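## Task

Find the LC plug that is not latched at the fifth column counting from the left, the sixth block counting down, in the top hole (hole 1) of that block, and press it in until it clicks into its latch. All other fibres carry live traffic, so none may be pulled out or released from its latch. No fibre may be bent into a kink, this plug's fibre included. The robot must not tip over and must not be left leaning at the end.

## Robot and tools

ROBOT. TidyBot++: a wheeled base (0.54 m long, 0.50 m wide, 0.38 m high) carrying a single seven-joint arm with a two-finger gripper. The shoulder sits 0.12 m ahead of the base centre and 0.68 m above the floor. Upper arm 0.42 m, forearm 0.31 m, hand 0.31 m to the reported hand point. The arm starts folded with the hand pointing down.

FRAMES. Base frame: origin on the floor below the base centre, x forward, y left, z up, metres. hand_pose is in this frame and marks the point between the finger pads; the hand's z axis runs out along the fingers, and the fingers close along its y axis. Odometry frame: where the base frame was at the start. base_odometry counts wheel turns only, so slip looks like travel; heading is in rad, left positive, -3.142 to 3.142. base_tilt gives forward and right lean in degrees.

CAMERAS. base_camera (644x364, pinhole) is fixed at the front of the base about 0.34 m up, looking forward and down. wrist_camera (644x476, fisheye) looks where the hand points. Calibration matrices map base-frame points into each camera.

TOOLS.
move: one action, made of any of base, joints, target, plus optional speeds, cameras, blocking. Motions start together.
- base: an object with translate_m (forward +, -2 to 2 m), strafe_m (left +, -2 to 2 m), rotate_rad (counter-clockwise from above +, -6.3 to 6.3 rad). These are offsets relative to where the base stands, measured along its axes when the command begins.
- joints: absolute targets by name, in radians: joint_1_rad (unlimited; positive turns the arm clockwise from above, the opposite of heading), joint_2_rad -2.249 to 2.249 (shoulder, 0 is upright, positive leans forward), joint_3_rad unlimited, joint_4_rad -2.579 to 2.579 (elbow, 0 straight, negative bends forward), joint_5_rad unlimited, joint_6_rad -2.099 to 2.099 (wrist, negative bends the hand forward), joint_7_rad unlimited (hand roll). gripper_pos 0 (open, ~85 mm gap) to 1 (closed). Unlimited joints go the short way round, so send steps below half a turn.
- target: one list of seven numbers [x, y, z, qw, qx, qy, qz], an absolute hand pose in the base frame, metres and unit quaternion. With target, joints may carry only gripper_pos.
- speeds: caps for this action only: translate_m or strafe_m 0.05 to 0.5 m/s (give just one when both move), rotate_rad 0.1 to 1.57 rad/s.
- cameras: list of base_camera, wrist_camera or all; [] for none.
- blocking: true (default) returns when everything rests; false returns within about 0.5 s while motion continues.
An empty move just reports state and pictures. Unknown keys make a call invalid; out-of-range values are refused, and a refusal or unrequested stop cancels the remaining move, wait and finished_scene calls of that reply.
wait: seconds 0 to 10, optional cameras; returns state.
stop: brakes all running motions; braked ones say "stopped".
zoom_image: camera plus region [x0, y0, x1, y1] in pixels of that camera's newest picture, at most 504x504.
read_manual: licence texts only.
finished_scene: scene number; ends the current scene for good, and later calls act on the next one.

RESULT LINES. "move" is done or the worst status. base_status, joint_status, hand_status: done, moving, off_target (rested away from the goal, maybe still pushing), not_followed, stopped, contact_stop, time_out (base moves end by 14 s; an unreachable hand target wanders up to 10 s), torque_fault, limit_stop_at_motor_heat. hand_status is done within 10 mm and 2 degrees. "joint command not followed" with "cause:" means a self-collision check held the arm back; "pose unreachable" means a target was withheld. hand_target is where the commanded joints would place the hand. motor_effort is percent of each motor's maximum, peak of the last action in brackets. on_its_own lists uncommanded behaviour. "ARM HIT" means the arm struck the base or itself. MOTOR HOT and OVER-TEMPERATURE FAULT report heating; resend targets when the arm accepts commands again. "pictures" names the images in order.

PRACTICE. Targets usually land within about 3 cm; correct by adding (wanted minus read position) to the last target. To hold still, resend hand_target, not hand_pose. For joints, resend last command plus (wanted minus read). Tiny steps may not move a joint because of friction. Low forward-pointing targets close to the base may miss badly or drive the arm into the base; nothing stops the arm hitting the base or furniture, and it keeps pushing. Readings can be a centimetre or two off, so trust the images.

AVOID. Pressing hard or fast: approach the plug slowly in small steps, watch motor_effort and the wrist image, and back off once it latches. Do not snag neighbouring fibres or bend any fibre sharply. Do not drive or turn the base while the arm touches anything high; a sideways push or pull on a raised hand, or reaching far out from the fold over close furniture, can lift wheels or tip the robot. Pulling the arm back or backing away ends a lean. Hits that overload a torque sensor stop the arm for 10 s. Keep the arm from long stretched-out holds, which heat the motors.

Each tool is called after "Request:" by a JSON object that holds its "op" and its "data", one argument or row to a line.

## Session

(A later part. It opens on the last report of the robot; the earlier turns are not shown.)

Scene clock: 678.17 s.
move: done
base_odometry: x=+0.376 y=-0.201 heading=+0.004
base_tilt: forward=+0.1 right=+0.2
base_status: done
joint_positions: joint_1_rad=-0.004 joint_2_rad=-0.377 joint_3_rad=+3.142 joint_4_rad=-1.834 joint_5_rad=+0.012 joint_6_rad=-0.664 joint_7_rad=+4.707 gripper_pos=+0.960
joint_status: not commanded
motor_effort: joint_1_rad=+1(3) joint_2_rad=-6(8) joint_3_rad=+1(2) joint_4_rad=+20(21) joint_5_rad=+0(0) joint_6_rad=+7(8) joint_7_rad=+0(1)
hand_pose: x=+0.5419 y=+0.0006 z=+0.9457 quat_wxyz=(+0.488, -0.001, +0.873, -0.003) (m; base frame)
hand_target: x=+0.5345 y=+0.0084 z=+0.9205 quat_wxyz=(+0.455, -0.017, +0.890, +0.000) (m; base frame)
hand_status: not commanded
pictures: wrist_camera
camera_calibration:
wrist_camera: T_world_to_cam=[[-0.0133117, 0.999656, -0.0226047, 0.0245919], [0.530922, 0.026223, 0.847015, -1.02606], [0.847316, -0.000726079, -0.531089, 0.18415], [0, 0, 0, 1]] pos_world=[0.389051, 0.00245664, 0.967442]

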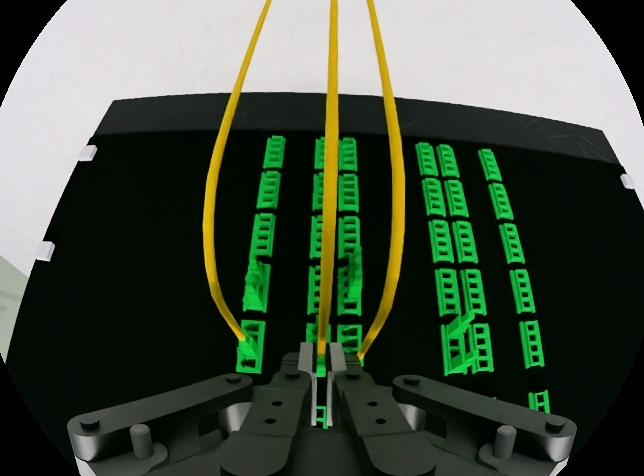

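Request:
{"op": "move", "data": {
  "base": {"translate_m": -0.005},
  "speeds": {"translate_m": 0.05},
  "cameras": []
}}

Request:
{"op": "move", "data": {
  "joints": {"joint_4_rad": -1.820},
  "cameras": ["wrist_camera"]
}}

Request:
{"op": "zoom_image", "data": {
  "camera": "wrist_camera",
  "region": [290, 310, 350, 370]
}}

Scene clock: 684.67 s.
move: done
base_odometry: x=+0.371 y=-0.201 heading=+0.004
base_tilt: forward=+0.1 right=+0.2
base_status: done
joint_positions: joint_1_rad=-0.004 joint_2_rad=-0.375 joint_3_rad=+3.142 joint_4_rad=-1.834 joint_5_rad=+0.012 joint_6_rad=-0.664 joint_7_rad=+4.707 gripper_pos=+0.960
joint_status: not commanded
motor_effort: joint_1_rad=+0(2) joint_2_rad=-7(11) joint_3_rad=+0(2) joint_4_rad=+19(20) joint_5_rad=-1(1) joint_6_rad=+6(7) joint_7_rad=-1(1)
hand_pose: x=+0.5423 y=+0.0007 z=+0.9448 quat_wxyz=(+0.487, -0.001, +0.873, -0.003) (m; base frame)
hand_target: x=+0.5345 y=+0.0084 z=+0.9205 quat_wxyz=(+0.455, -0.017, +0.890, +0.000) (m; base frame)
hand_status: not commanded
pictures: none
No camera images: "cameras" was empty.

Scene clock: 685.27 s.
move: done
base_odometry: x=+0.371 y=-0.201 heading=+0.004
base_tilt: forward=+0.1 right=+0.2
base_status: not commanded
joint_positions: joint_1_rad=-0.004 joint_2_rad=-0.375 joint_3_rad=+3.142 joint_4_rad=-1.828 joint_5_rad=+0.012 joint_6_rad=-0.667 joint_7_rad=+4.707 gripper_pos=+0.960
joint_status: all done
motor_effort: joint_1_rad=+1(1) joint_2_rad=-7(8) joint_3_rad=+1(1) joint_4_rad=+21(21) joint_5_rad=-1(2) joint_6_rad=+7(8) joint_7_rad=+0(1)
hand_pose: x=+0.5427 y=+0.0007 z=+0.9478 quat_wxyz=(+0.489, -0.001, +0.872, -0.003) (m; base frame)
hand_target: x=+0.5383 y=+0.0084 z=+0.9352 quat_wxyz=(+0.466, -0.017, +0.884, +0.000) (m; base frame)
hand_status: not commanded
pictures: wrist_camera
camera_calibration:
wrist_camera: T_world_to_cam=[[-0.013363, 0.999655, -0.0226038, 0.0246333], [0.529714, 0.0262504, 0.84777, -1.02825], [0.848071, -0.000644823, -0.529883, 0.183047], [0, 0, 0, 1]] pos_world=[0.389769, 0.00248507, 0.969265]

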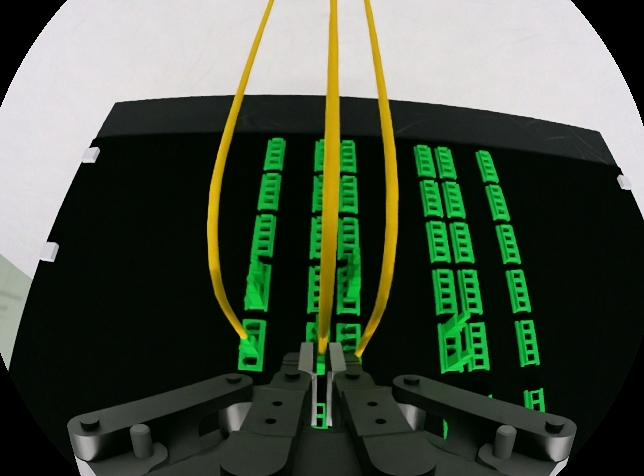

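Scaled by 8.400.

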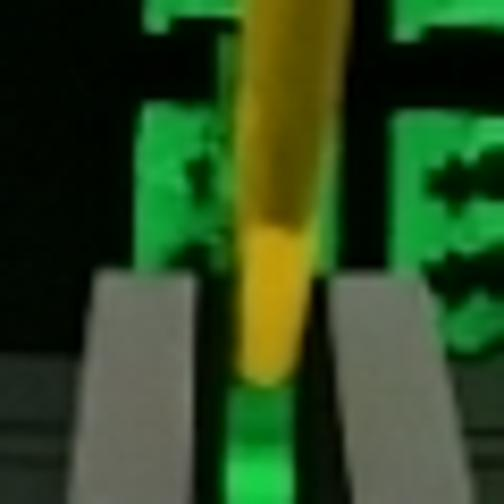

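Request:
{"op": "move", "data": {
  "base": {"translate_m": 0.006},
  "speeds": {"translate_m": 0.05},
  "cameras": ["wrist_camera"]
}}

Request:
{"op": "zoom_image", "data": {
  "camera": "wrist_camera",
  "region": [290, 310, 350, 370]
}}

Request:
{"op": "move", "data": {
  "base": {"translate_m": 0.004},
  "speeds": {"translate_m": 0.05},
  "cameras": ["wrist_camera"]
}}

Request:
{"op": "zoom_image", "data": {
  "camera": "wrist_camera",
  "region": [290, 310, 350, 370]
}}

Scene clock: 691.83 s.
move: done
base_odometry: x=+0.377 y=-0.201 heading=+0.004
base_tilt: forward=+0.1 right=+0.1
base_status: done
joint_positions: joint_1_rad=-0.005 joint_2_rad=-0.375 joint_3_rad=+3.142 joint_4_rad=-1.828 joint_5_rad=+0.012 joint_6_rad=-0.668 joint_7_rad=+4.707 gripper_pos=+0.959
joint_status: not commanded
motor_effort: joint_1_rad=+1(2) joint_2_rad=-7(9) joint_3_rad=+1(2) joint_4_rad=+20(21) joint_5_rad=+0(1) joint_6_rad=+7(9) joint_7_rad=+0(1)
hand_pose: x=+0.5425 y=+0.0009 z=+0.9474 quat_wxyz=(+0.488, -0.002, +0.873, -0.003) (m; base frame)
hand_target: x=+0.5383 y=+0.0084 z=+0.9352 quat_wxyz=(+0.466, -0.017, +0.884, +0.000) (m; base frame)
hand_status: not commanded
pictures: wrist_camera
camera_calibration:
wrist_camera: T_world_to_cam=[[-0.0139004, 0.999647, -0.0226223, 0.0247063], [0.530782, 0.0265506, 0.847092, -1.0278], [0.847394, -0.000232637, -0.530964, 0.18441], [0, 0, 0, 1]] pos_world=[0.389612, 0.00263389, 0.969112]

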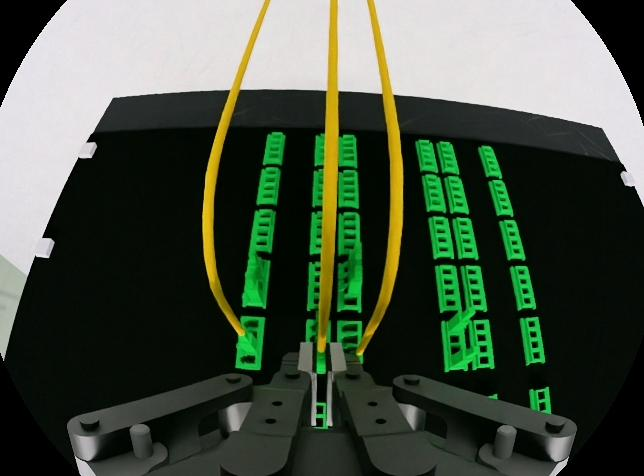

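Scaled by 8.400.

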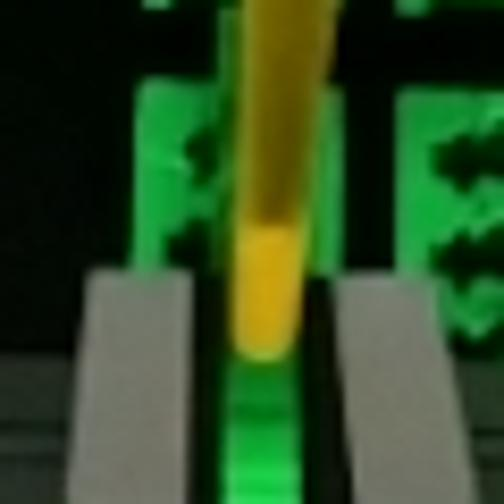

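Scene clock: 692.43 s.
move: done
base_odometry: x=+0.381 y=-0.202 heading=+0.004
base_tilt: forward=+0.1 right=+0.3
base_status: done
joint_positions: joint_1_rad=-0.005 joint_2_rad=-0.377 joint_3_rad=+3.142 joint_4_rad=-1.827 joint_5_rad=+0.012 joint_6_rad=-0.675 joint_7_rad=+4.707 gripper_pos=+0.959
joint_status: not commanded
motor_effort: joint_1_rad=+1(2) joint_2_rad=-5(8) joint_3_rad=+2(2) joint_4_rad=+20(21) joint_5_rad=+0(1) joint_6_rad=+8(10) joint_7_rad=-1(1)
hand_pose: x=+0.5406 y=+0.0012 z=+0.9470 quat_wxyz=(+0.487, -0.002, +0.874, -0.003) (m; base frame)
hand_target: x=+0.5383 y=+0.0084 z=+0.9352 quat_wxyz=(+0.466, -0.017, +0.884, +0.000) (m; base frame)
hand_status: not commanded
pictures: wrist_camera
camera_calibration:
wrist_camera: T_world_to_cam=[[-0.0144706, 0.999638, -0.022692, 0.0248048], [0.534192, 0.0269131, 0.844935, -1.02626], [0.845239, 0.000104872, -0.534388, 0.190126], [0, 0, 0, 1]] pos_world=[0.387875, 0.00280402, 0.969284]

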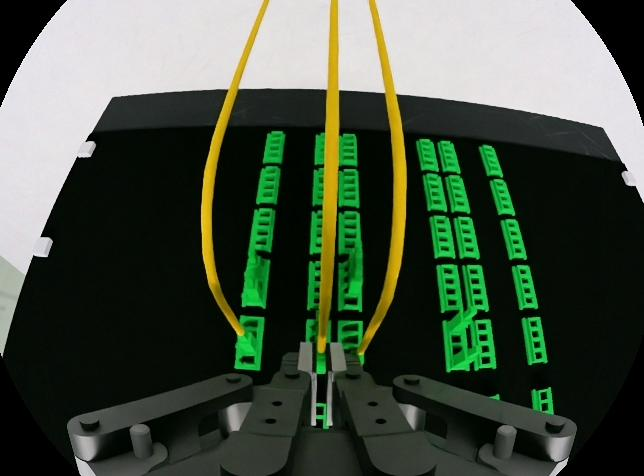

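Scaled by 8.400.

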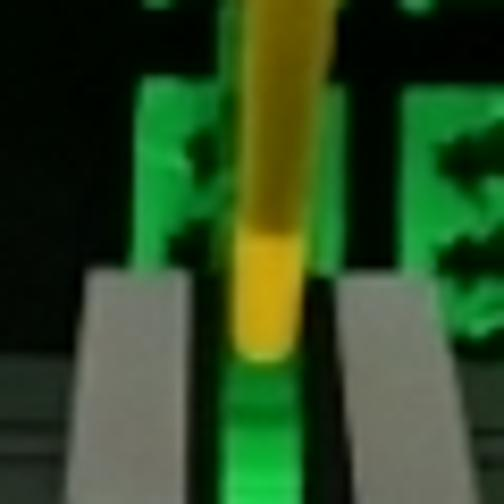

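Request:
{"op": "move", "data": {
  "base": {"translate_m": 0.003},
  "speeds": {"translate_m": 0.05},
  "cameras": ["wrist_camera"]
}}

Request:
{"op": "zoom_image", "data": {
  "camera": "wrist_camera",
  "region": [290, 310, 350, 370]
}}

Request:
{"op": "move", "data": {
  "base": {"translate_m": 0.003},
  "speeds": {"translate_m": 0.05},
  "cameras": ["wrist_camera"]
}}

Request:
{"op": "zoom_image", "data": {
  "camera": "wrist_camera",
  "region": [290, 310, 350, 370]
}}

Scene clock: 699.90 s.
move: done
base_odometry: x=+0.384 y=-0.202 heading=+0.004
base_tilt: forward=+0.1 right=+0.2
base_status: done
joint_positions: joint_1_rad=-0.005 joint_2_rad=-0.381 joint_3_rad=+3.141 joint_4_rad=-1.827 joint_5_rad=+0.012 joint_6_rad=-0.681 joint_7_rad=+4.707 gripper_pos=+0.959
joint_status: not commanded
motor_effort: joint_1_rad=+1(2) joint_2_rad=-4(6) joint_3_rad=+1(2) joint_4_rad=+21(21) joint_5_rad=+0(1) joint_6_rad=+9(10) joint_7_rad=+0(1)
hand_pose: x=+0.5390 y=+0.0015 z=+0.9469 quat_wxyz=(+0.486, -0.002, +0.874, -0.003) (m; base frame)
hand_target: x=+0.5383 y=+0.0084 z=+0.9352 quat_wxyz=(+0.466, -0.017, +0.884, +0.000) (m; base frame)
hand_status: not commanded
pictures: wrist_camera
camera_calibration:
wrist_camera: T_world_to_cam=[[-0.0152454, 0.999623, -0.0228398, 0.0249824], [0.53591, 0.0274534, 0.843828, -1.02521], [0.844137, 0.000624411, -0.536127, 0.193748], [0, 0, 0, 1]] pos_world=[0.38625, 0.00305143, 0.969543]

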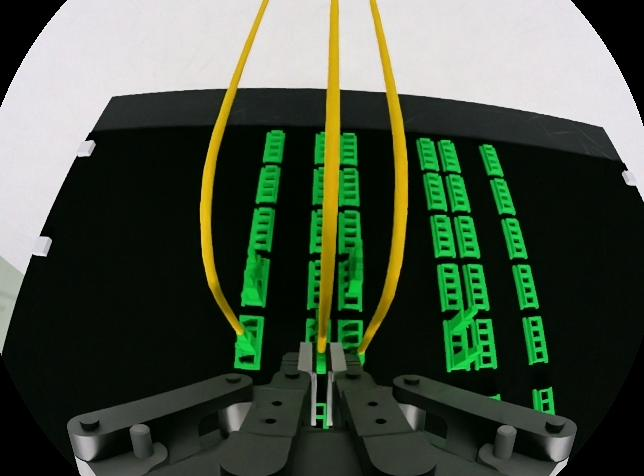

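Scaled by 8.400.

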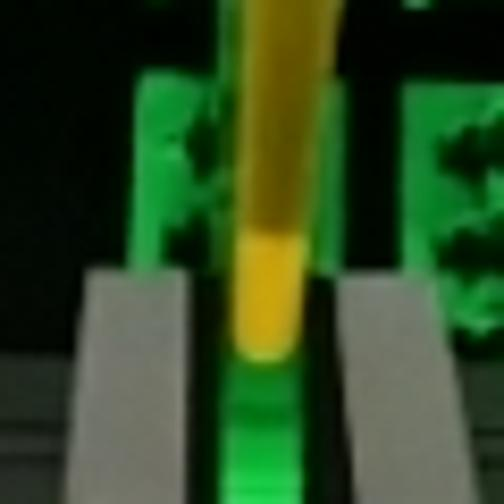

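Scene clock: 700.37 s.
move: done
base_odometry: x=+0.387 y=-0.202 heading=+0.004
base_tilt: forward=+0.2 right=+0.2
base_status: done
joint_positions: joint_1_rad=-0.006 joint_2_rad=-0.383 joint_3_rad=+3.141 joint_4_rad=-1.827 joint_5_rad=+0.012 joint_6_rad=-0.685 joint_7_rad=+4.707 gripper_pos=+0.959
joint_status: not commanded
motor_effort: joint_1_rad=+1(2) joint_2_rad=-3(4) joint_3_rad=+1(2) joint_4_rad=+21(22) joint_5_rad=+0(1) joint_6_rad=+10(11) joint_7_rad=+0(1)
hand_pose: x=+0.5374 y=+0.0018 z=+0.9469 quat_wxyz=(+0.485, -0.003, +0.875, -0.003) (m; base frame)
hand_target: x=+0.5383 y=+0.0084 z=+0.9352 quat_wxyz=(+0.466, -0.017, +0.884, +0.000) (m; base frame)
hand_status: not commanded
pictures: wrist_camera
camera_calibration:
wrist_camera: T_world_to_cam=[[-0.0157939, 0.999612, -0.0229481, 0.0251071], [0.537496, 0.0278408, 0.842806, -1.02422], [0.843118, 0.000976728, -0.537727, 0.19708], [0, 0, 0, 1]] pos_world=[0.38475, 0.00322526, 0.969772]

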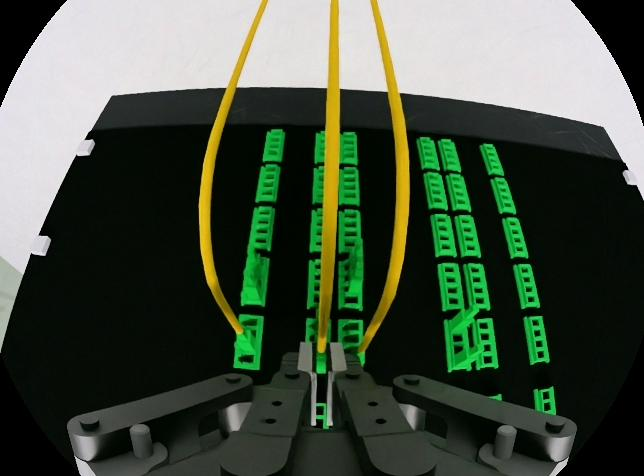

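Scaled by 8.400.

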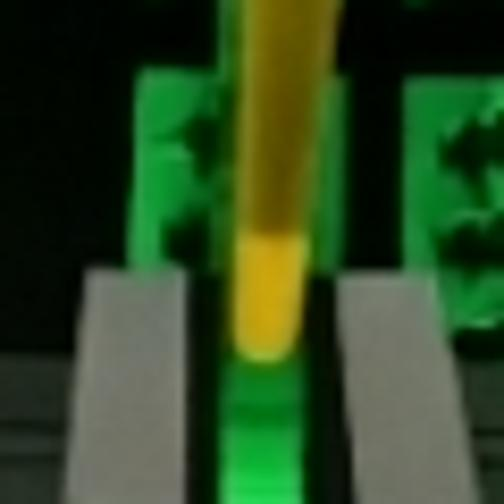

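Request:
{"op": "move", "data": {
  "base": {"translate_m": 0.003},
  "speeds": {"translate_m": 0.05},
  "cameras": ["wrist_camera"]
}}

Request:
{"op": "zoom_image", "data": {
  "camera": "wrist_camera",
  "region": [290, 310, 350, 370]
}}

Request:
{"op": "move", "data": {
  "base": {"translate_m": 0.003},
  "speeds": {"translate_m": 0.05},
  "cameras": ["wrist_camera"]
}}

Request:
{"op": "zoom_image", "data": {
  "camera": "wrist_camera",
  "region": [290, 310, 350, 370]
}}

Scene clock: 705.73 s.
move: done
base_odometry: x=+0.390 y=-0.202 heading=+0.004
base_tilt: forward=+0.1 right=+0.3
base_status: done
joint_positions: joint_1_rad=-0.006 joint_2_rad=-0.387 joint_3_rad=+3.140 joint_4_rad=-1.827 joint_5_rad=+0.012 joint_6_rad=-0.691 joint_7_rad=+4.707 gripper_pos=+0.959
joint_status: not commanded
motor_effort: joint_1_rad=+1(2) joint_2_rad=-2(5) joint_3_rad=+1(2) joint_4_rad=+21(22) joint_5_rad=-1(1) joint_6_rad=+10(12) joint_7_rad=-1(1)
hand_pose: x=+0.5356 y=+0.0020 z=+0.9468 quat_wxyz=(+0.484, -0.003, +0.875, -0.003) (m; base frame)
hand_target: x=+0.5383 y=+0.0084 z=+0.9352 quat_wxyz=(+0.466, -0.017, +0.884, +0.000) (m; base frame)
hand_status: not commanded
pictures: wrist_camera
camera_calibration:
wrist_camera: T_world_to_cam=[[-0.0163668, 0.9996, -0.023054, 0.0252313], [0.539355, 0.0282412, 0.841605, -1.0231], [0.841919, 0.00134008, -0.539602, 0.201009], [0, 0, 0, 1]] pos_world=[0.382992, 0.0034029, 0.970088]

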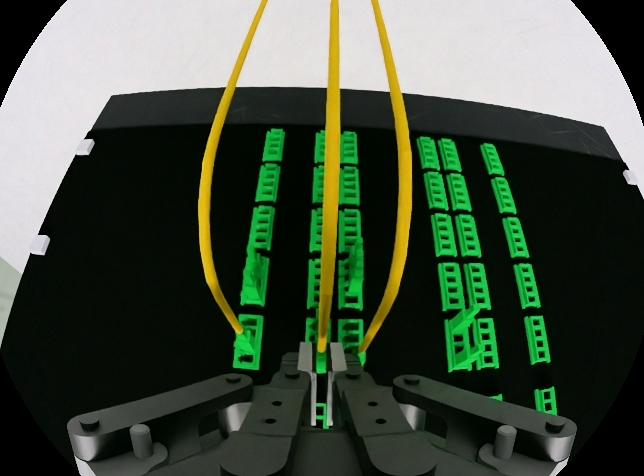

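Scaled by 8.400.

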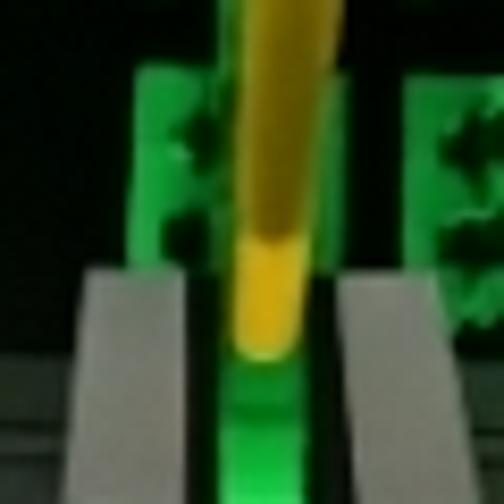

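Scene clock: 706.20 s.
move: done
base_odometry: x=+0.393 y=-0.202 heading=+0.004
base_tilt: forward=+0.2 right=+0.2
base_status: done
joint_positions: joint_1_rad=-0.006 joint_2_rad=-0.391 joint_3_rad=+3.140 joint_4_rad=-1.827 joint_5_rad=+0.012 joint_6_rad=-0.699 joint_7_rad=+4.707 gripper_pos=+0.959
joint_status: not commanded
motor_effort: joint_1_rad=+0(2) joint_2_rad=-1(5) joint_3_rad=+1(3) joint_4_rad=+21(22) joint_5_rad=-1(1) joint_6_rad=+10(13) joint_7_rad=+0(1)
hand_pose: x=+0.5332 y=+0.0023 z=+0.9468 quat_wxyz=(+0.483, -0.003, +0.876, -0.003) (m; base frame)
hand_target: x=+0.5383 y=+0.0084 z=+0.9352 quat_wxyz=(+0.466, -0.017, +0.884, +0.000) (m; base frame)
hand_status: not commanded
pictures: wrist_camera
camera_calibration:
wrist_camera: T_world_to_cam=[[-0.0169295, 0.999588, -0.0231751, 0.025358], [0.541911, 0.028652, 0.839948, -1.02151], [0.840266, 0.00166108, -0.542172, 0.206337], [0, 0, 0, 1]] pos_world=[0.380619, 0.00357797, 0.970472]

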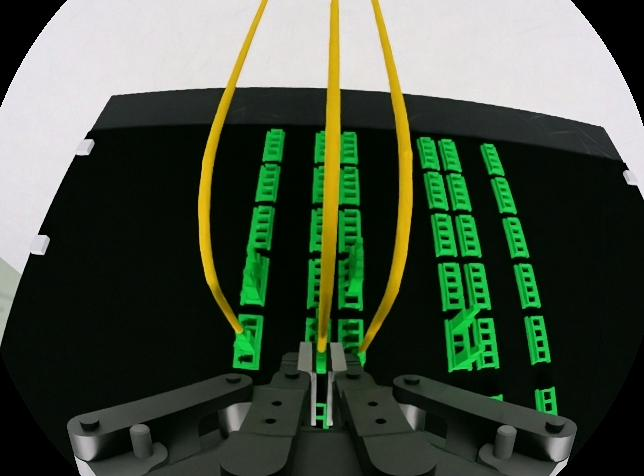

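Scaled by 8.400.

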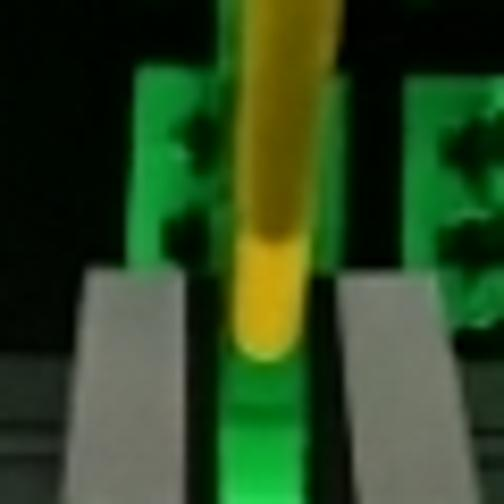

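Request:
{"op": "move", "data": {
  "base": {"translate_m": 0.003},
  "speeds": {"translate_m": 0.05},
  "cameras": ["wrist_camera"]
}}

Request:
{"op": "zoom_image", "data": {
  "camera": "wrist_camera",
  "region": [290, 310, 350, 370]
}}

Request:
{"op": "move", "data": {
  "base": {"translate_m": 0.003},
  "speeds": {"translate_m": 0.05},
  "cameras": ["wrist_camera"]
}}

Request:
{"op": "zoom_image", "data": {
  "camera": "wrist_camera",
  "region": [290, 310, 350, 370]
}}

Scene clock: 714.43 s.
move: done
base_odometry: x=+0.396 y=-0.202 heading=+0.004
base_tilt: forward=+0.1 right=+0.2
base_status: done
joint_positions: joint_1_rad=-0.006 joint_2_rad=-0.395 joint_3_rad=+3.140 joint_4_rad=-1.827 joint_5_rad=+0.012 joint_6_rad=-0.706 joint_7_rad=+4.707 gripper_pos=+0.959
joint_status: not commanded
motor_effort: joint_1_rad=+1(2) joint_2_rad=+0(6) joint_3_rad=+1(2) joint_4_rad=+21(23) joint_5_rad=+0(1) joint_6_rad=+11(14) joint_7_rad=+0(1)
hand_pose: x=+0.5309 y=+0.0024 z=+0.9468 quat_wxyz=(+0.481, -0.003, +0.877, -0.003) (m; base frame)
hand_target: x=+0.5383 y=+0.0084 z=+0.9352 quat_wxyz=(+0.466, -0.017, +0.884, +0.000) (m; base frame)
hand_status: not commanded
pictures: wrist_camera
camera_calibration:
wrist_camera: T_world_to_cam=[[-0.0173793, 0.999578, -0.0232573, 0.0254473], [0.544182, 0.0289701, 0.838467, -1.02011], [0.838787, 0.00191575, -0.544456, 0.211224], [0, 0, 0, 1]] pos_world=[0.378395, 0.00371142, 0.97092]

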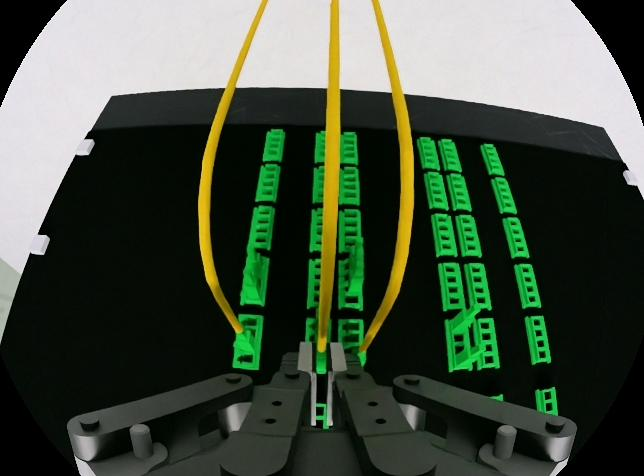

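Scaled by 8.400.

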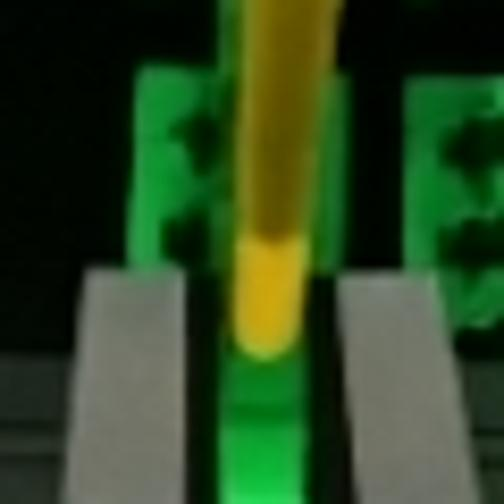

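Scene clock: 714.90 s.
move: done
base_odometry: x=+0.398 y=-0.203 heading=+0.004
base_tilt: forward=+0.1 right=+0.2
base_status: done
joint_positions: joint_1_rad=-0.006 joint_2_rad=-0.400 joint_3_rad=+3.139 joint_4_rad=-1.827 joint_5_rad=+0.012 joint_6_rad=-0.714 joint_7_rad=+4.707 gripper_pos=+0.959
joint_status: not commanded
motor_effort: joint_1_rad=+1(3) joint_2_rad=+1(7) joint_3_rad=+1(3) joint_4_rad=+21(23) joint_5_rad=+0(1) joint_6_rad=+11(14) joint_7_rad=+0(1)
hand_pose: x=+0.5284 y=+0.0026 z=+0.9467 quat_wxyz=(+0.480, -0.004, +0.877, -0.003) (m; base frame)
hand_target: x=+0.5383 y=+0.0084 z=+0.9352 quat_wxyz=(+0.466, -0.017, +0.884, +0.000) (m; base frame)
hand_status: not commanded
pictures: wrist_camera
camera_calibration:
wrist_camera: T_world_to_cam=[[-0.0178272, 0.999568, -0.02335, 0.0255397], [0.546708, 0.0292984, 0.83681, -1.01844], [0.837133, 0.00215236, -0.546995, 0.216559], [0, 0, 0, 1]] pos_world=[0.375957, 0.00384394, 0.971297]

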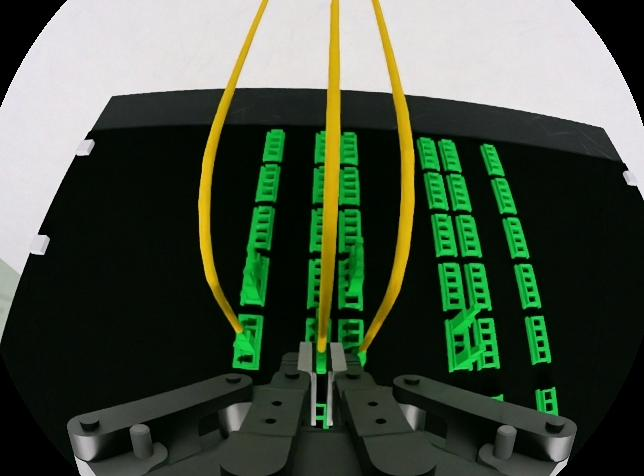

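Scaled by 8.400.

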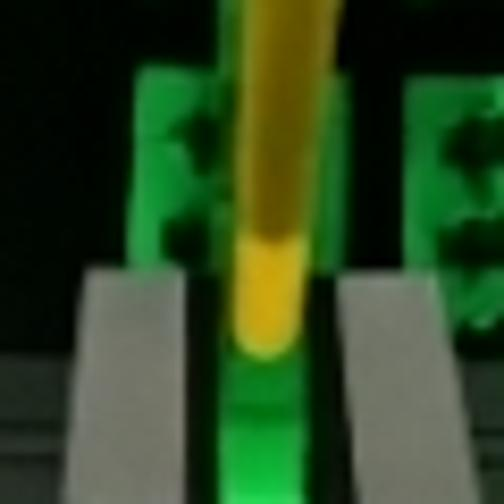

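Request:
{"op": "move", "data": {
  "base": {"translate_m": -0.052},
  "speeds": {"translate_m": 0.08},
  "cameras": []
}}

Request:
{"op": "move", "data": {
  "joints": {"joint_4_rad": -1.80},
  "cameras": ["wrist_camera"]
}}

Request:
{"op": "zoom_image", "data": {
  "camera": "wrist_camera",
  "region": [290, 300, 350, 360]
}}

Scene clock: 722.40 s.
move: done
base_odometry: x=+0.346 y=-0.203 heading=+0.004
base_tilt: forward=+0.1 right=+0.3
base_status: done
joint_positions: joint_1_rad=-0.006 joint_2_rad=-0.357 joint_3_rad=+3.141 joint_4_rad=-1.814 joint_5_rad=+0.012 joint_6_rad=-0.696 joint_7_rad=+4.707 gripper_pos=+0.960
joint_status: not commanded
motor_effort: joint_1_rad=+0(2) joint_2_rad=-8(16) joint_3_rad=+0(2) joint_4_rad=+21(21) joint_5_rad=-1(2) joint_6_rad=+8(11) joint_7_rad=+0(1)
hand_pose: x=+0.5443 y=+0.0019 z=+0.9405 quat_wxyz=(+0.474, -0.003, +0.880, -0.003) (m; base frame)
hand_target: x=+0.5383 y=+0.0084 z=+0.9352 quat_wxyz=(+0.466, -0.017, +0.884, +0.000) (m; base frame)
hand_status: not commanded
pictures: none
No camera images: "cameras" was empty.

Scene clock: 722.97 s.
move: done
base_odometry: x=+0.346 y=-0.203 heading=+0.004
base_tilt: forward=+0.2 right=+0.2
base_status: not commanded
joint_positions: joint_1_rad=-0.006 joint_2_rad=-0.357 joint_3_rad=+3.141 joint_4_rad=-1.808 joint_5_rad=+0.012 joint_6_rad=-0.696 joint_7_rad=+4.707 gripper_pos=+0.960
joint_status: all done
motor_effort: joint_1_rad=-1(1) joint_2_rad=-8(9) joint_3_rad=+0(1) joint_4_rad=+21(22) joint_5_rad=-1(2) joint_6_rad=+8(8) joint_7_rad=+0(1)
hand_pose: x=+0.5451 y=+0.0019 z=+0.9436 quat_wxyz=(+0.477, -0.003, +0.879, -0.003) (m; base frame)
hand_target: x=+0.5410 y=+0.0084 z=+0.9466 quat_wxyz=(+0.475, -0.017, +0.880, +0.000) (m; base frame)
hand_status: not commanded
pictures: wrist_camera
camera_calibration:
wrist_camera: T_world_to_cam=[[-0.0165894, 0.999607, -0.0225951, 0.0250646], [0.553271, 0.0280005, 0.832531, -1.02449], [0.832836, 0.00130993, -0.553518, 0.209396], [0, 0, 0, 1]] pos_world=[0.392842, 0.00335717, 0.969387]

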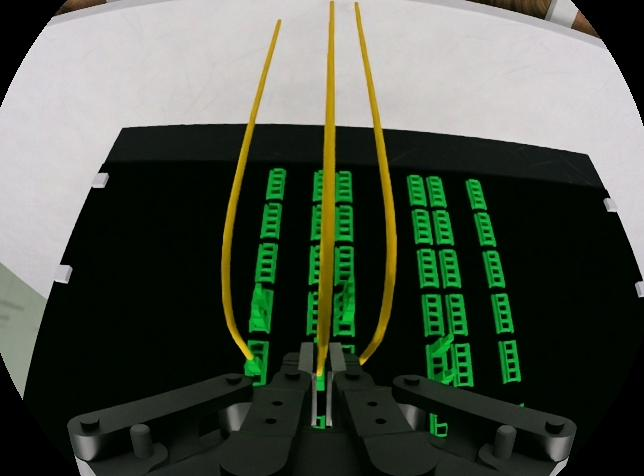

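Scaled by 8.400.

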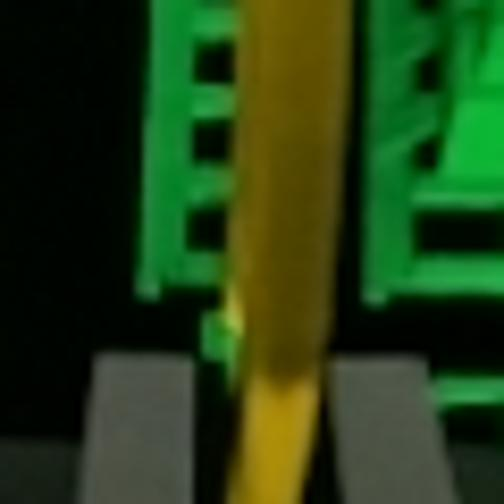

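Request:
{"op": "move", "data": {
  "joints": {"joint_4_rad": -1.765},
  "cameras": ["wrist_camera"]
}}

Request:
{"op": "zoom_image", "data": {
  "camera": "wrist_camera",
  "region": [280, 300, 370, 390]
}}

Scene clock: 726.00 s.
move: done
base_odometry: x=+0.346 y=-0.203 heading=+0.004
base_tilt: forward=+0.1 right=+0.2
base_status: not commanded
joint_positions: joint_1_rad=-0.006 joint_2_rad=-0.357 joint_3_rad=+3.141 joint_4_rad=-1.775 joint_5_rad=+0.012 joint_6_rad=-0.696 joint_7_rad=+4.707 gripper_pos=+0.960
joint_status: all done
motor_effort: joint_1_rad=+0(1) joint_2_rad=-8(9) joint_3_rad=+1(1) joint_4_rad=+21(22) joint_5_rad=-1(1) joint_6_rad=+7(9) joint_7_rad=-1(1)
hand_pose: x=+0.5492 y=+0.0020 z=+0.9627 quat_wxyz=(+0.491, -0.003, +0.871, -0.003) (m; base frame)
hand_target: x=+0.5451 y=+0.0085 z=+0.9667 quat_wxyz=(+0.491, -0.017, +0.871, +0.000) (m; base frame)
hand_status: not commanded
pictures: wrist_camera
camera_calibration:
wrist_camera: T_world_to_cam=[[-0.015839, 0.999612, -0.0229071, 0.0254212], [0.525299, 0.0278126, 0.850463, -1.04456], [0.85077, 0.00143743, -0.525536, 0.179785], [0, 0, 0, 1]] pos_world=[0.396156, 0.0033823, 0.983429]

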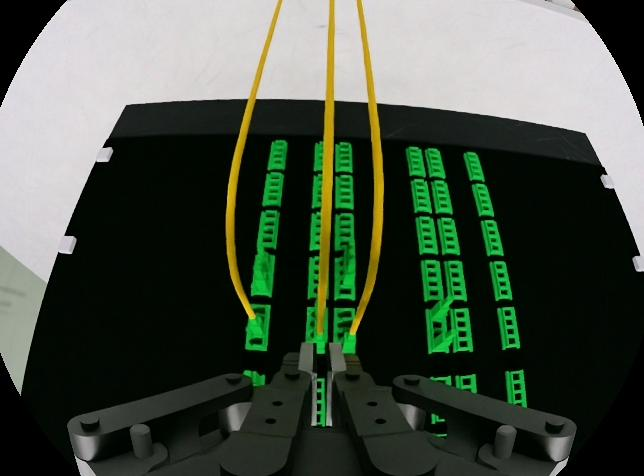

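Scaled by 5.600.

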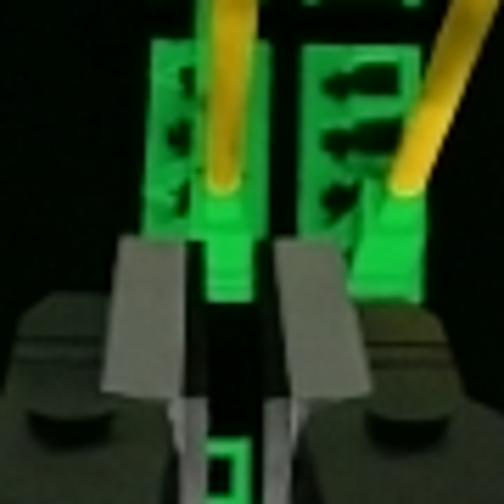

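Request:
{"op": "zoom_image", "data": {
  "camera": "wrist_camera",
  "region": [308, 322, 364, 362]
}}

Scaled by 9.000.

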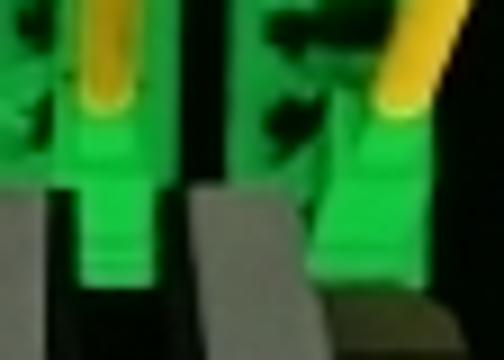

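Request:
{"op": "move", "data": {
  "joints": {"joint_4_rad": -1.806},
  "cameras": ["wrist_camera"]
}}

Request:
{"op": "zoom_image", "data": {
  "camera": "wrist_camera",
  "region": [290, 320, 350, 380]
}}

Scene clock: 745.70 s.
move: done
base_odometry: x=+0.346 y=-0.203 heading=+0.004
base_tilt: forward=+0.1 right=+0.2
base_status: not commanded
joint_positions: joint_1_rad=-0.006 joint_2_rad=-0.357 joint_3_rad=+3.141 joint_4_rad=-1.798 joint_5_rad=+0.012 joint_6_rad=-0.696 joint_7_rad=+4.707 gripper_pos=+0.960
joint_status: all done
motor_effort: joint_1_rad=+0(1) joint_2_rad=-8(9) joint_3_rad=+0(1) joint_4_rad=+21(22) joint_5_rad=-1(1) joint_6_rad=+8(8) joint_7_rad=-1(1)
hand_pose: x=+0.5464 y=+0.0020 z=+0.9496 quat_wxyz=(+0.481, -0.003, +0.877, -0.003) (m; base frame)
hand_target: x=+0.5402 y=+0.0084 z=+0.9432 quat_wxyz=(+0.473, -0.017, +0.881, +0.000) (m; base frame)
hand_status: not commanded
pictures: wrist_camera
camera_calibration:
wrist_camera: T_world_to_cam=[[-0.016355, 0.999609, -0.0226957, 0.0251794], [0.544556, 0.027942, 0.838259, -1.03089], [0.838565, 0.00135062, -0.544799, 0.200173], [0, 0, 0, 1]] pos_world=[0.393933, 0.0033654, 0.973783]

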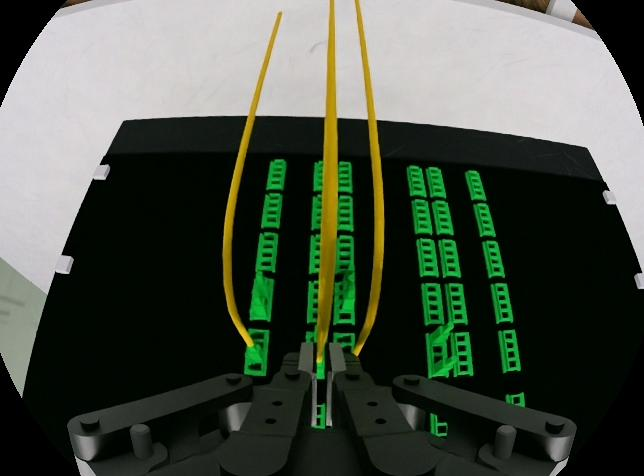

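Scaled by 8.400.

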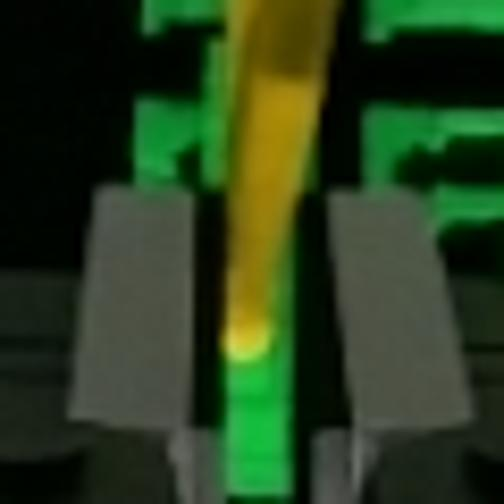

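Request:
{"op": "move", "data": {
  "base": {"strafe_m": -0.0015},
  "speeds": {"strafe_m": 0.05},
  "cameras": []
}}

Request:
{"op": "move", "data": {
  "base": {"translate_m": 0.025},
  "speeds": {"translate_m": 0.05},
  "cameras": ["wrist_camera"]
}}

Request:
{"op": "zoom_image", "data": {
  "camera": "wrist_camera",
  "region": [290, 310, 350, 370]
}}

Scene clock: 750.67 s.
move: done
base_odometry: x=+0.346 y=-0.205 heading=+0.004
base_tilt: forward=+0.2 right=+0.2
base_status: done
joint_positions: joint_1_rad=-0.006 joint_2_rad=-0.357 joint_3_rad=+3.141 joint_4_rad=-1.798 joint_5_rad=+0.012 joint_6_rad=-0.696 joint_7_rad=+4.707 gripper_pos=+0.960
joint_status: not commanded
motor_effort: joint_1_rad=+0(1) joint_2_rad=-8(10) joint_3_rad=+1(2) joint_4_rad=+21(21) joint_5_rad=-1(1) joint_6_rad=+8(8) joint_7_rad=+0(1)
hand_pose: x=+0.5464 y=+0.0020 z=+0.9496 quat_wxyz=(+0.481, -0.003, +0.877, -0.003) (m; base frame)
hand_target: x=+0.5402 y=+0.0084 z=+0.9432 quat_wxyz=(+0.473, -0.017, +0.881, +0.000) (m; base frame)
hand_status: not commanded
pictures: none
No camera images: "cameras" was empty.

Scene clock: 751.63 s.
move: done
base_odometry: x=+0.372 y=-0.205 heading=+0.004
base_tilt: forward=+0.2 right=+0.2
base_status: done
joint_positions: joint_1_rad=-0.008 joint_2_rad=-0.357 joint_3_rad=+3.139 joint_4_rad=-1.798 joint_5_rad=+0.012 joint_6_rad=-0.696 joint_7_rad=+4.707 gripper_pos=+0.960
joint_status: not commanded
motor_effort: joint_1_rad=+1(3) joint_2_rad=-8(11) joint_3_rad=+2(3) joint_4_rad=+21(21) joint_5_rad=+0(1) joint_6_rad=+7(8) joint_7_rad=+0(1)
hand_pose: x=+0.5462 y=+0.0035 z=+0.9499 quat_wxyz=(+0.482, -0.004, +0.876, -0.002) (m; base frame)
hand_target: x=+0.5402 y=+0.0084 z=+0.9432 quat_wxyz=(+0.473, -0.017, +0.881, +0.000) (m; base frame)
hand_status: not commanded
pictures: wrist_camera
camera_calibration:
wrist_camera: T_world_to_cam=[[-0.0194588, 0.999539, -0.0233194, 0.0259735], [0.54387, 0.0301532, 0.838628, -1.03105], [0.838944, 0.00363601, -0.544206, 0.199736], [0, 0, 0, 1]] pos_world=[0.393694, 0.0044016, 0.973968]

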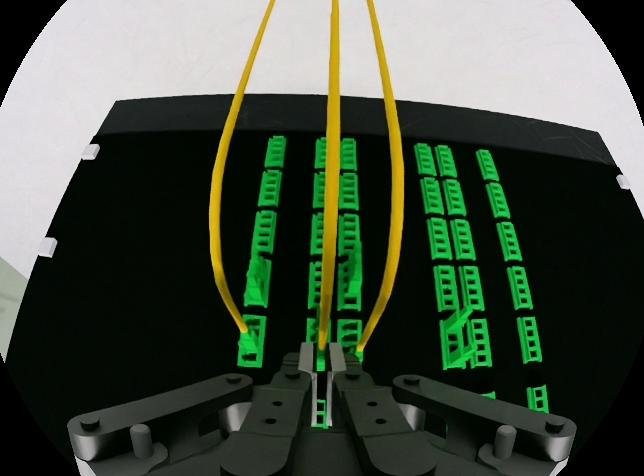

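Scaled by 8.400.

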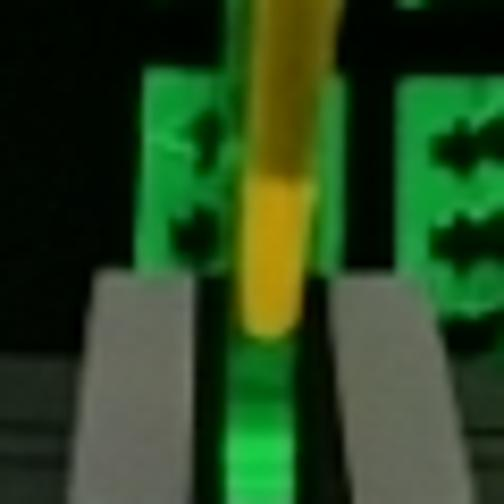

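Request:
{"op": "move", "data": {
  "joints": {"joint_4_rad": -1.811},
  "cameras": []
}}

Request:
{"op": "move", "data": {
  "base": {"translate_m": 0.012, "strafe_m": 0.001},
  "speeds": {"translate_m": 0.05},
  "cameras": ["wrist_camera"]
}}

Request:
{"op": "zoom_image", "data": {
  "camera": "wrist_camera",
  "region": [290, 310, 350, 370]
}}

Scene clock: 756.80 s.
move: done
base_odometry: x=+0.372 y=-0.205 heading=+0.004
base_tilt: forward=+0.1 right=+0.2
base_status: not commanded
joint_positions: joint_1_rad=-0.008 joint_2_rad=-0.357 joint_3_rad=+3.139 joint_4_rad=-1.798 joint_5_rad=+0.012 joint_6_rad=-0.696 joint_7_rad=+4.707 gripper_pos=+0.960
joint_status: all done
motor_effort: joint_1_rad=+1(2) joint_2_rad=-7(8) joint_3_rad=+2(2) joint_4_rad=+20(21) joint_5_rad=+0(0) joint_6_rad=+6(8) joint_7_rad=+0(1)
hand_pose: x=+0.5462 y=+0.0035 z=+0.9497 quat_wxyz=(+0.481, -0.004, +0.877, -0.002) (m; base frame)
hand_target: x=+0.5395 y=+0.0084 z=+0.9403 quat_wxyz=(+0.470, -0.017, +0.882, +0.000) (m; base frame)
hand_status: not commanded
pictures: none
No camera images: "cameras" was empty.

Scene clock: 757.43 s.
move: done
base_odometry: x=+0.384 y=-0.204 heading=+0.004
base_tilt: forward=+0.1 right=+0.2
base_status: done
joint_positions: joint_1_rad=-0.008 joint_2_rad=-0.363 joint_3_rad=+3.139 joint_4_rad=-1.800 joint_5_rad=+0.012 joint_6_rad=-0.702 joint_7_rad=+4.707 gripper_pos=+0.959
joint_status: not commanded
motor_effort: joint_1_rad=+1(2) joint_2_rad=-4(8) joint_3_rad=+1(2) joint_4_rad=+21(22) joint_5_rad=-1(1) joint_6_rad=+10(11) joint_7_rad=+0(1)
hand_pose: x=+0.5436 y=+0.0034 z=+0.9496 quat_wxyz=(+0.481, -0.004, +0.877, -0.002) (m; base frame)
hand_target: x=+0.5395 y=+0.0084 z=+0.9403 quat_wxyz=(+0.470, -0.017, +0.882, +0.000) (m; base frame)
hand_status: not commanded
pictures: wrist_camera
camera_calibration:
wrist_camera: T_world_to_cam=[[-0.0194662, 0.999539, -0.0233044, 0.0259326], [0.5455, 0.0301517, 0.837568, -1.02925], [0.837885, 0.00359167, -0.545836, 0.203899], [0, 0, 0, 1]] pos_world=[0.391116, 0.00438056, 0.973965]

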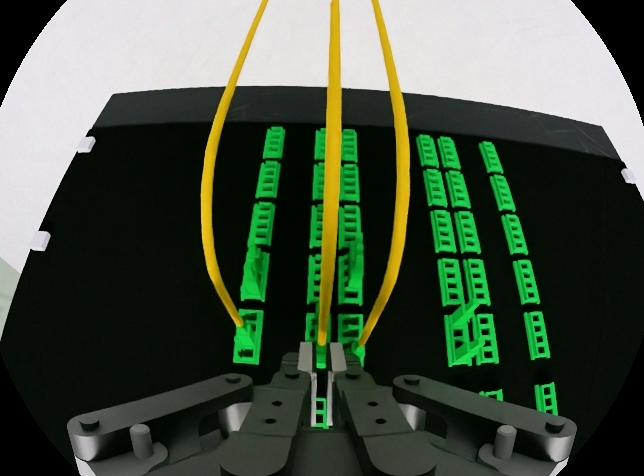

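Scaled by 8.400.

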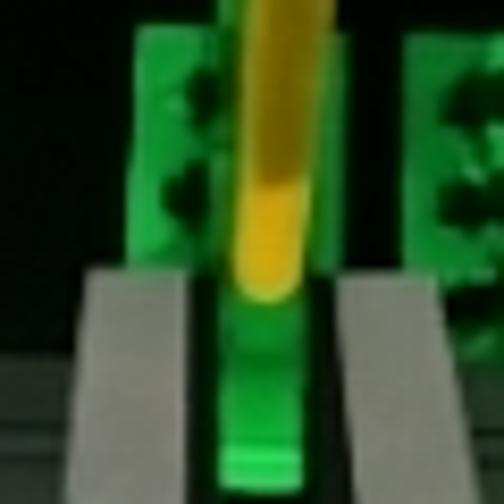

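Request:
{"op": "move", "data": {
  "base": {"translate_m": 0.008},
  "speeds": {"translate_m": 0.05},
  "cameras": []
}}

Request:
{"op": "move", "data": {
  "base": {"translate_m": 0.008},
  "speeds": {"translate_m": 0.05},
  "cameras": ["wrist_camera"]
}}

Request:
{"op": "zoom_image", "data": {
  "camera": "wrist_camera",
  "region": [290, 310, 350, 370]
}}

Scene clock: 777.90 s.
move: done
base_odometry: x=+0.392 y=-0.204 heading=+0.004
base_tilt: forward=+0.2 right=+0.2
base_status: done
joint_positions: joint_1_rad=-0.008 joint_2_rad=-0.378 joint_3_rad=+3.139 joint_4_rad=-1.806 joint_5_rad=+0.012 joint_6_rad=-0.712 joint_7_rad=+4.707 gripper_pos=+0.959
joint_status: not commanded
motor_effort: joint_1_rad=+2(2) joint_2_rad=-3(4) joint_3_rad=+2(3) joint_4_rad=+22(23) joint_5_rad=+0(1) joint_6_rad=+11(14) joint_7_rad=+0(1)
hand_pose: x=+0.5370 y=+0.0038 z=+0.9496 quat_wxyz=(+0.480, -0.005, +0.877, -0.002) (m; base frame)
hand_target: x=+0.5395 y=+0.0084 z=+0.9403 quat_wxyz=(+0.470, -0.017, +0.882, +0.000) (m; base frame)
hand_status: not commanded
pictures: none
No camera images: "cameras" was empty.

Scene clock: 778.43 s.
move: done
base_odometry: x=+0.400 y=-0.204 heading=+0.004
base_tilt: forward=+0.2 right=+0.3
base_status: done
joint_positions: joint_1_rad=-0.008 joint_2_rad=-0.388 joint_3_rad=+3.138 joint_4_rad=-1.809 joint_5_rad=+0.012 joint_6_rad=-0.722 joint_7_rad=+4.707 gripper_pos=+0.959
joint_status: not commanded
motor_effort: joint_1_rad=+2(2) joint_2_rad=-2(3) joint_3_rad=+2(3) joint_4_rad=+22(23) joint_5_rad=+0(1) joint_6_rad=+12(15) joint_7_rad=-1(1)
hand_pose: x=+0.5324 y=+0.0041 z=+0.9500 quat_wxyz=(+0.479, -0.005, +0.878, -0.002) (m; base frame)
hand_target: x=+0.5395 y=+0.0084 z=+0.9403 quat_wxyz=(+0.470, -0.017, +0.882, +0.000) (m; base frame)
hand_status: not commanded
pictures: wrist_camera
camera_calibration:
wrist_camera: T_world_to_cam=[[-0.0209216, 0.999498, -0.0237838, 0.0263076], [0.548142, 0.0313622, 0.835797, -1.02322], [0.836123, 0.00444925, -0.548523, 0.217017], [0, 0, 0, 1]] pos_world=[0.379967, 0.00483043, 0.974867]

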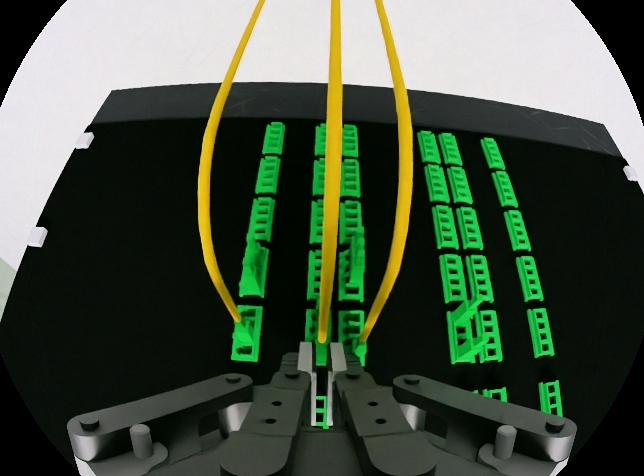

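Scaled by 8.400.

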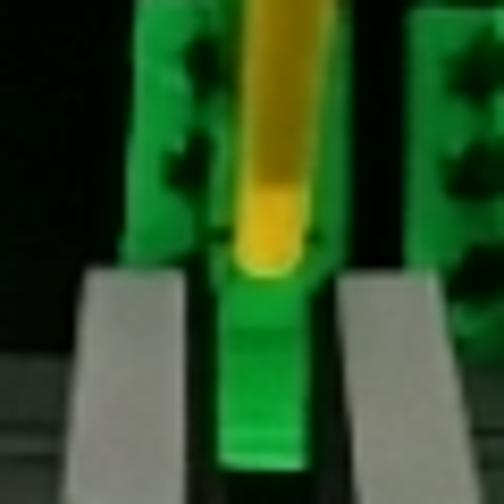

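Request:
{"op": "move", "data": {
  "base": {"translate_m": 0.005},
  "speeds": {"translate_m": 0.05},
  "cameras": ["wrist_camera"]
}}

Request:
{"op": "zoom_image", "data": {
  "camera": "wrist_camera",
  "region": [300, 320, 345, 356]
}}

Scene clock: 789.07 s.
move: done
base_odometry: x=+0.405 y=-0.204 heading=+0.003
base_tilt: forward=+0.1 right=+0.2
base_status: done
joint_positions: joint_1_rad=-0.009 joint_2_rad=-0.396 joint_3_rad=+3.137 joint_4_rad=-1.811 joint_5_rad=+0.012 joint_6_rad=-0.729 joint_7_rad=+4.707 gripper_pos=+0.959
joint_status: not commanded
motor_effort: joint_1_rad=+1(3) joint_2_rad=+0(5) joint_3_rad=+2(3) joint_4_rad=+21(24) joint_5_rad=+0(1) joint_6_rad=+11(15) joint_7_rad=+0(1)
hand_pose: x=+0.5288 y=+0.0044 z=+0.9499 quat_wxyz=(+0.478, -0.005, +0.878, -0.002) (m; base frame)
hand_target: x=+0.5395 y=+0.0084 z=+0.9403 quat_wxyz=(+0.470, -0.017, +0.882, +0.000) (m; base frame)
hand_status: not commanded
pictures: wrist_camera
camera_calibration:
wrist_camera: T_world_to_cam=[[-0.0216485, 0.999477, -0.0240124, 0.0265095], [0.549953, 0.0319627, 0.834584, -1.02097], [0.834915, 0.00486183, -0.550358, 0.222266], [0, 0, 0, 1]] pos_world=[0.376488, 0.00505678, 0.975048]

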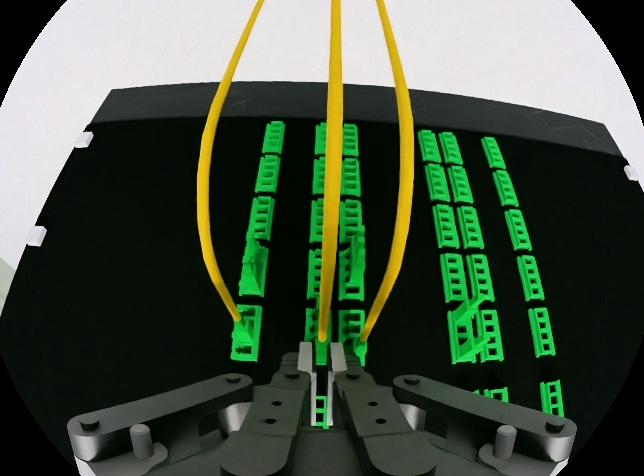

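Scaled by 11.200.

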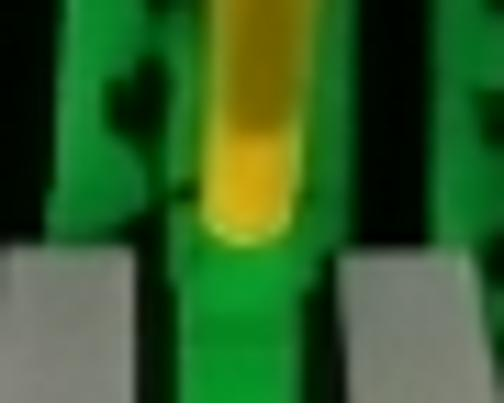

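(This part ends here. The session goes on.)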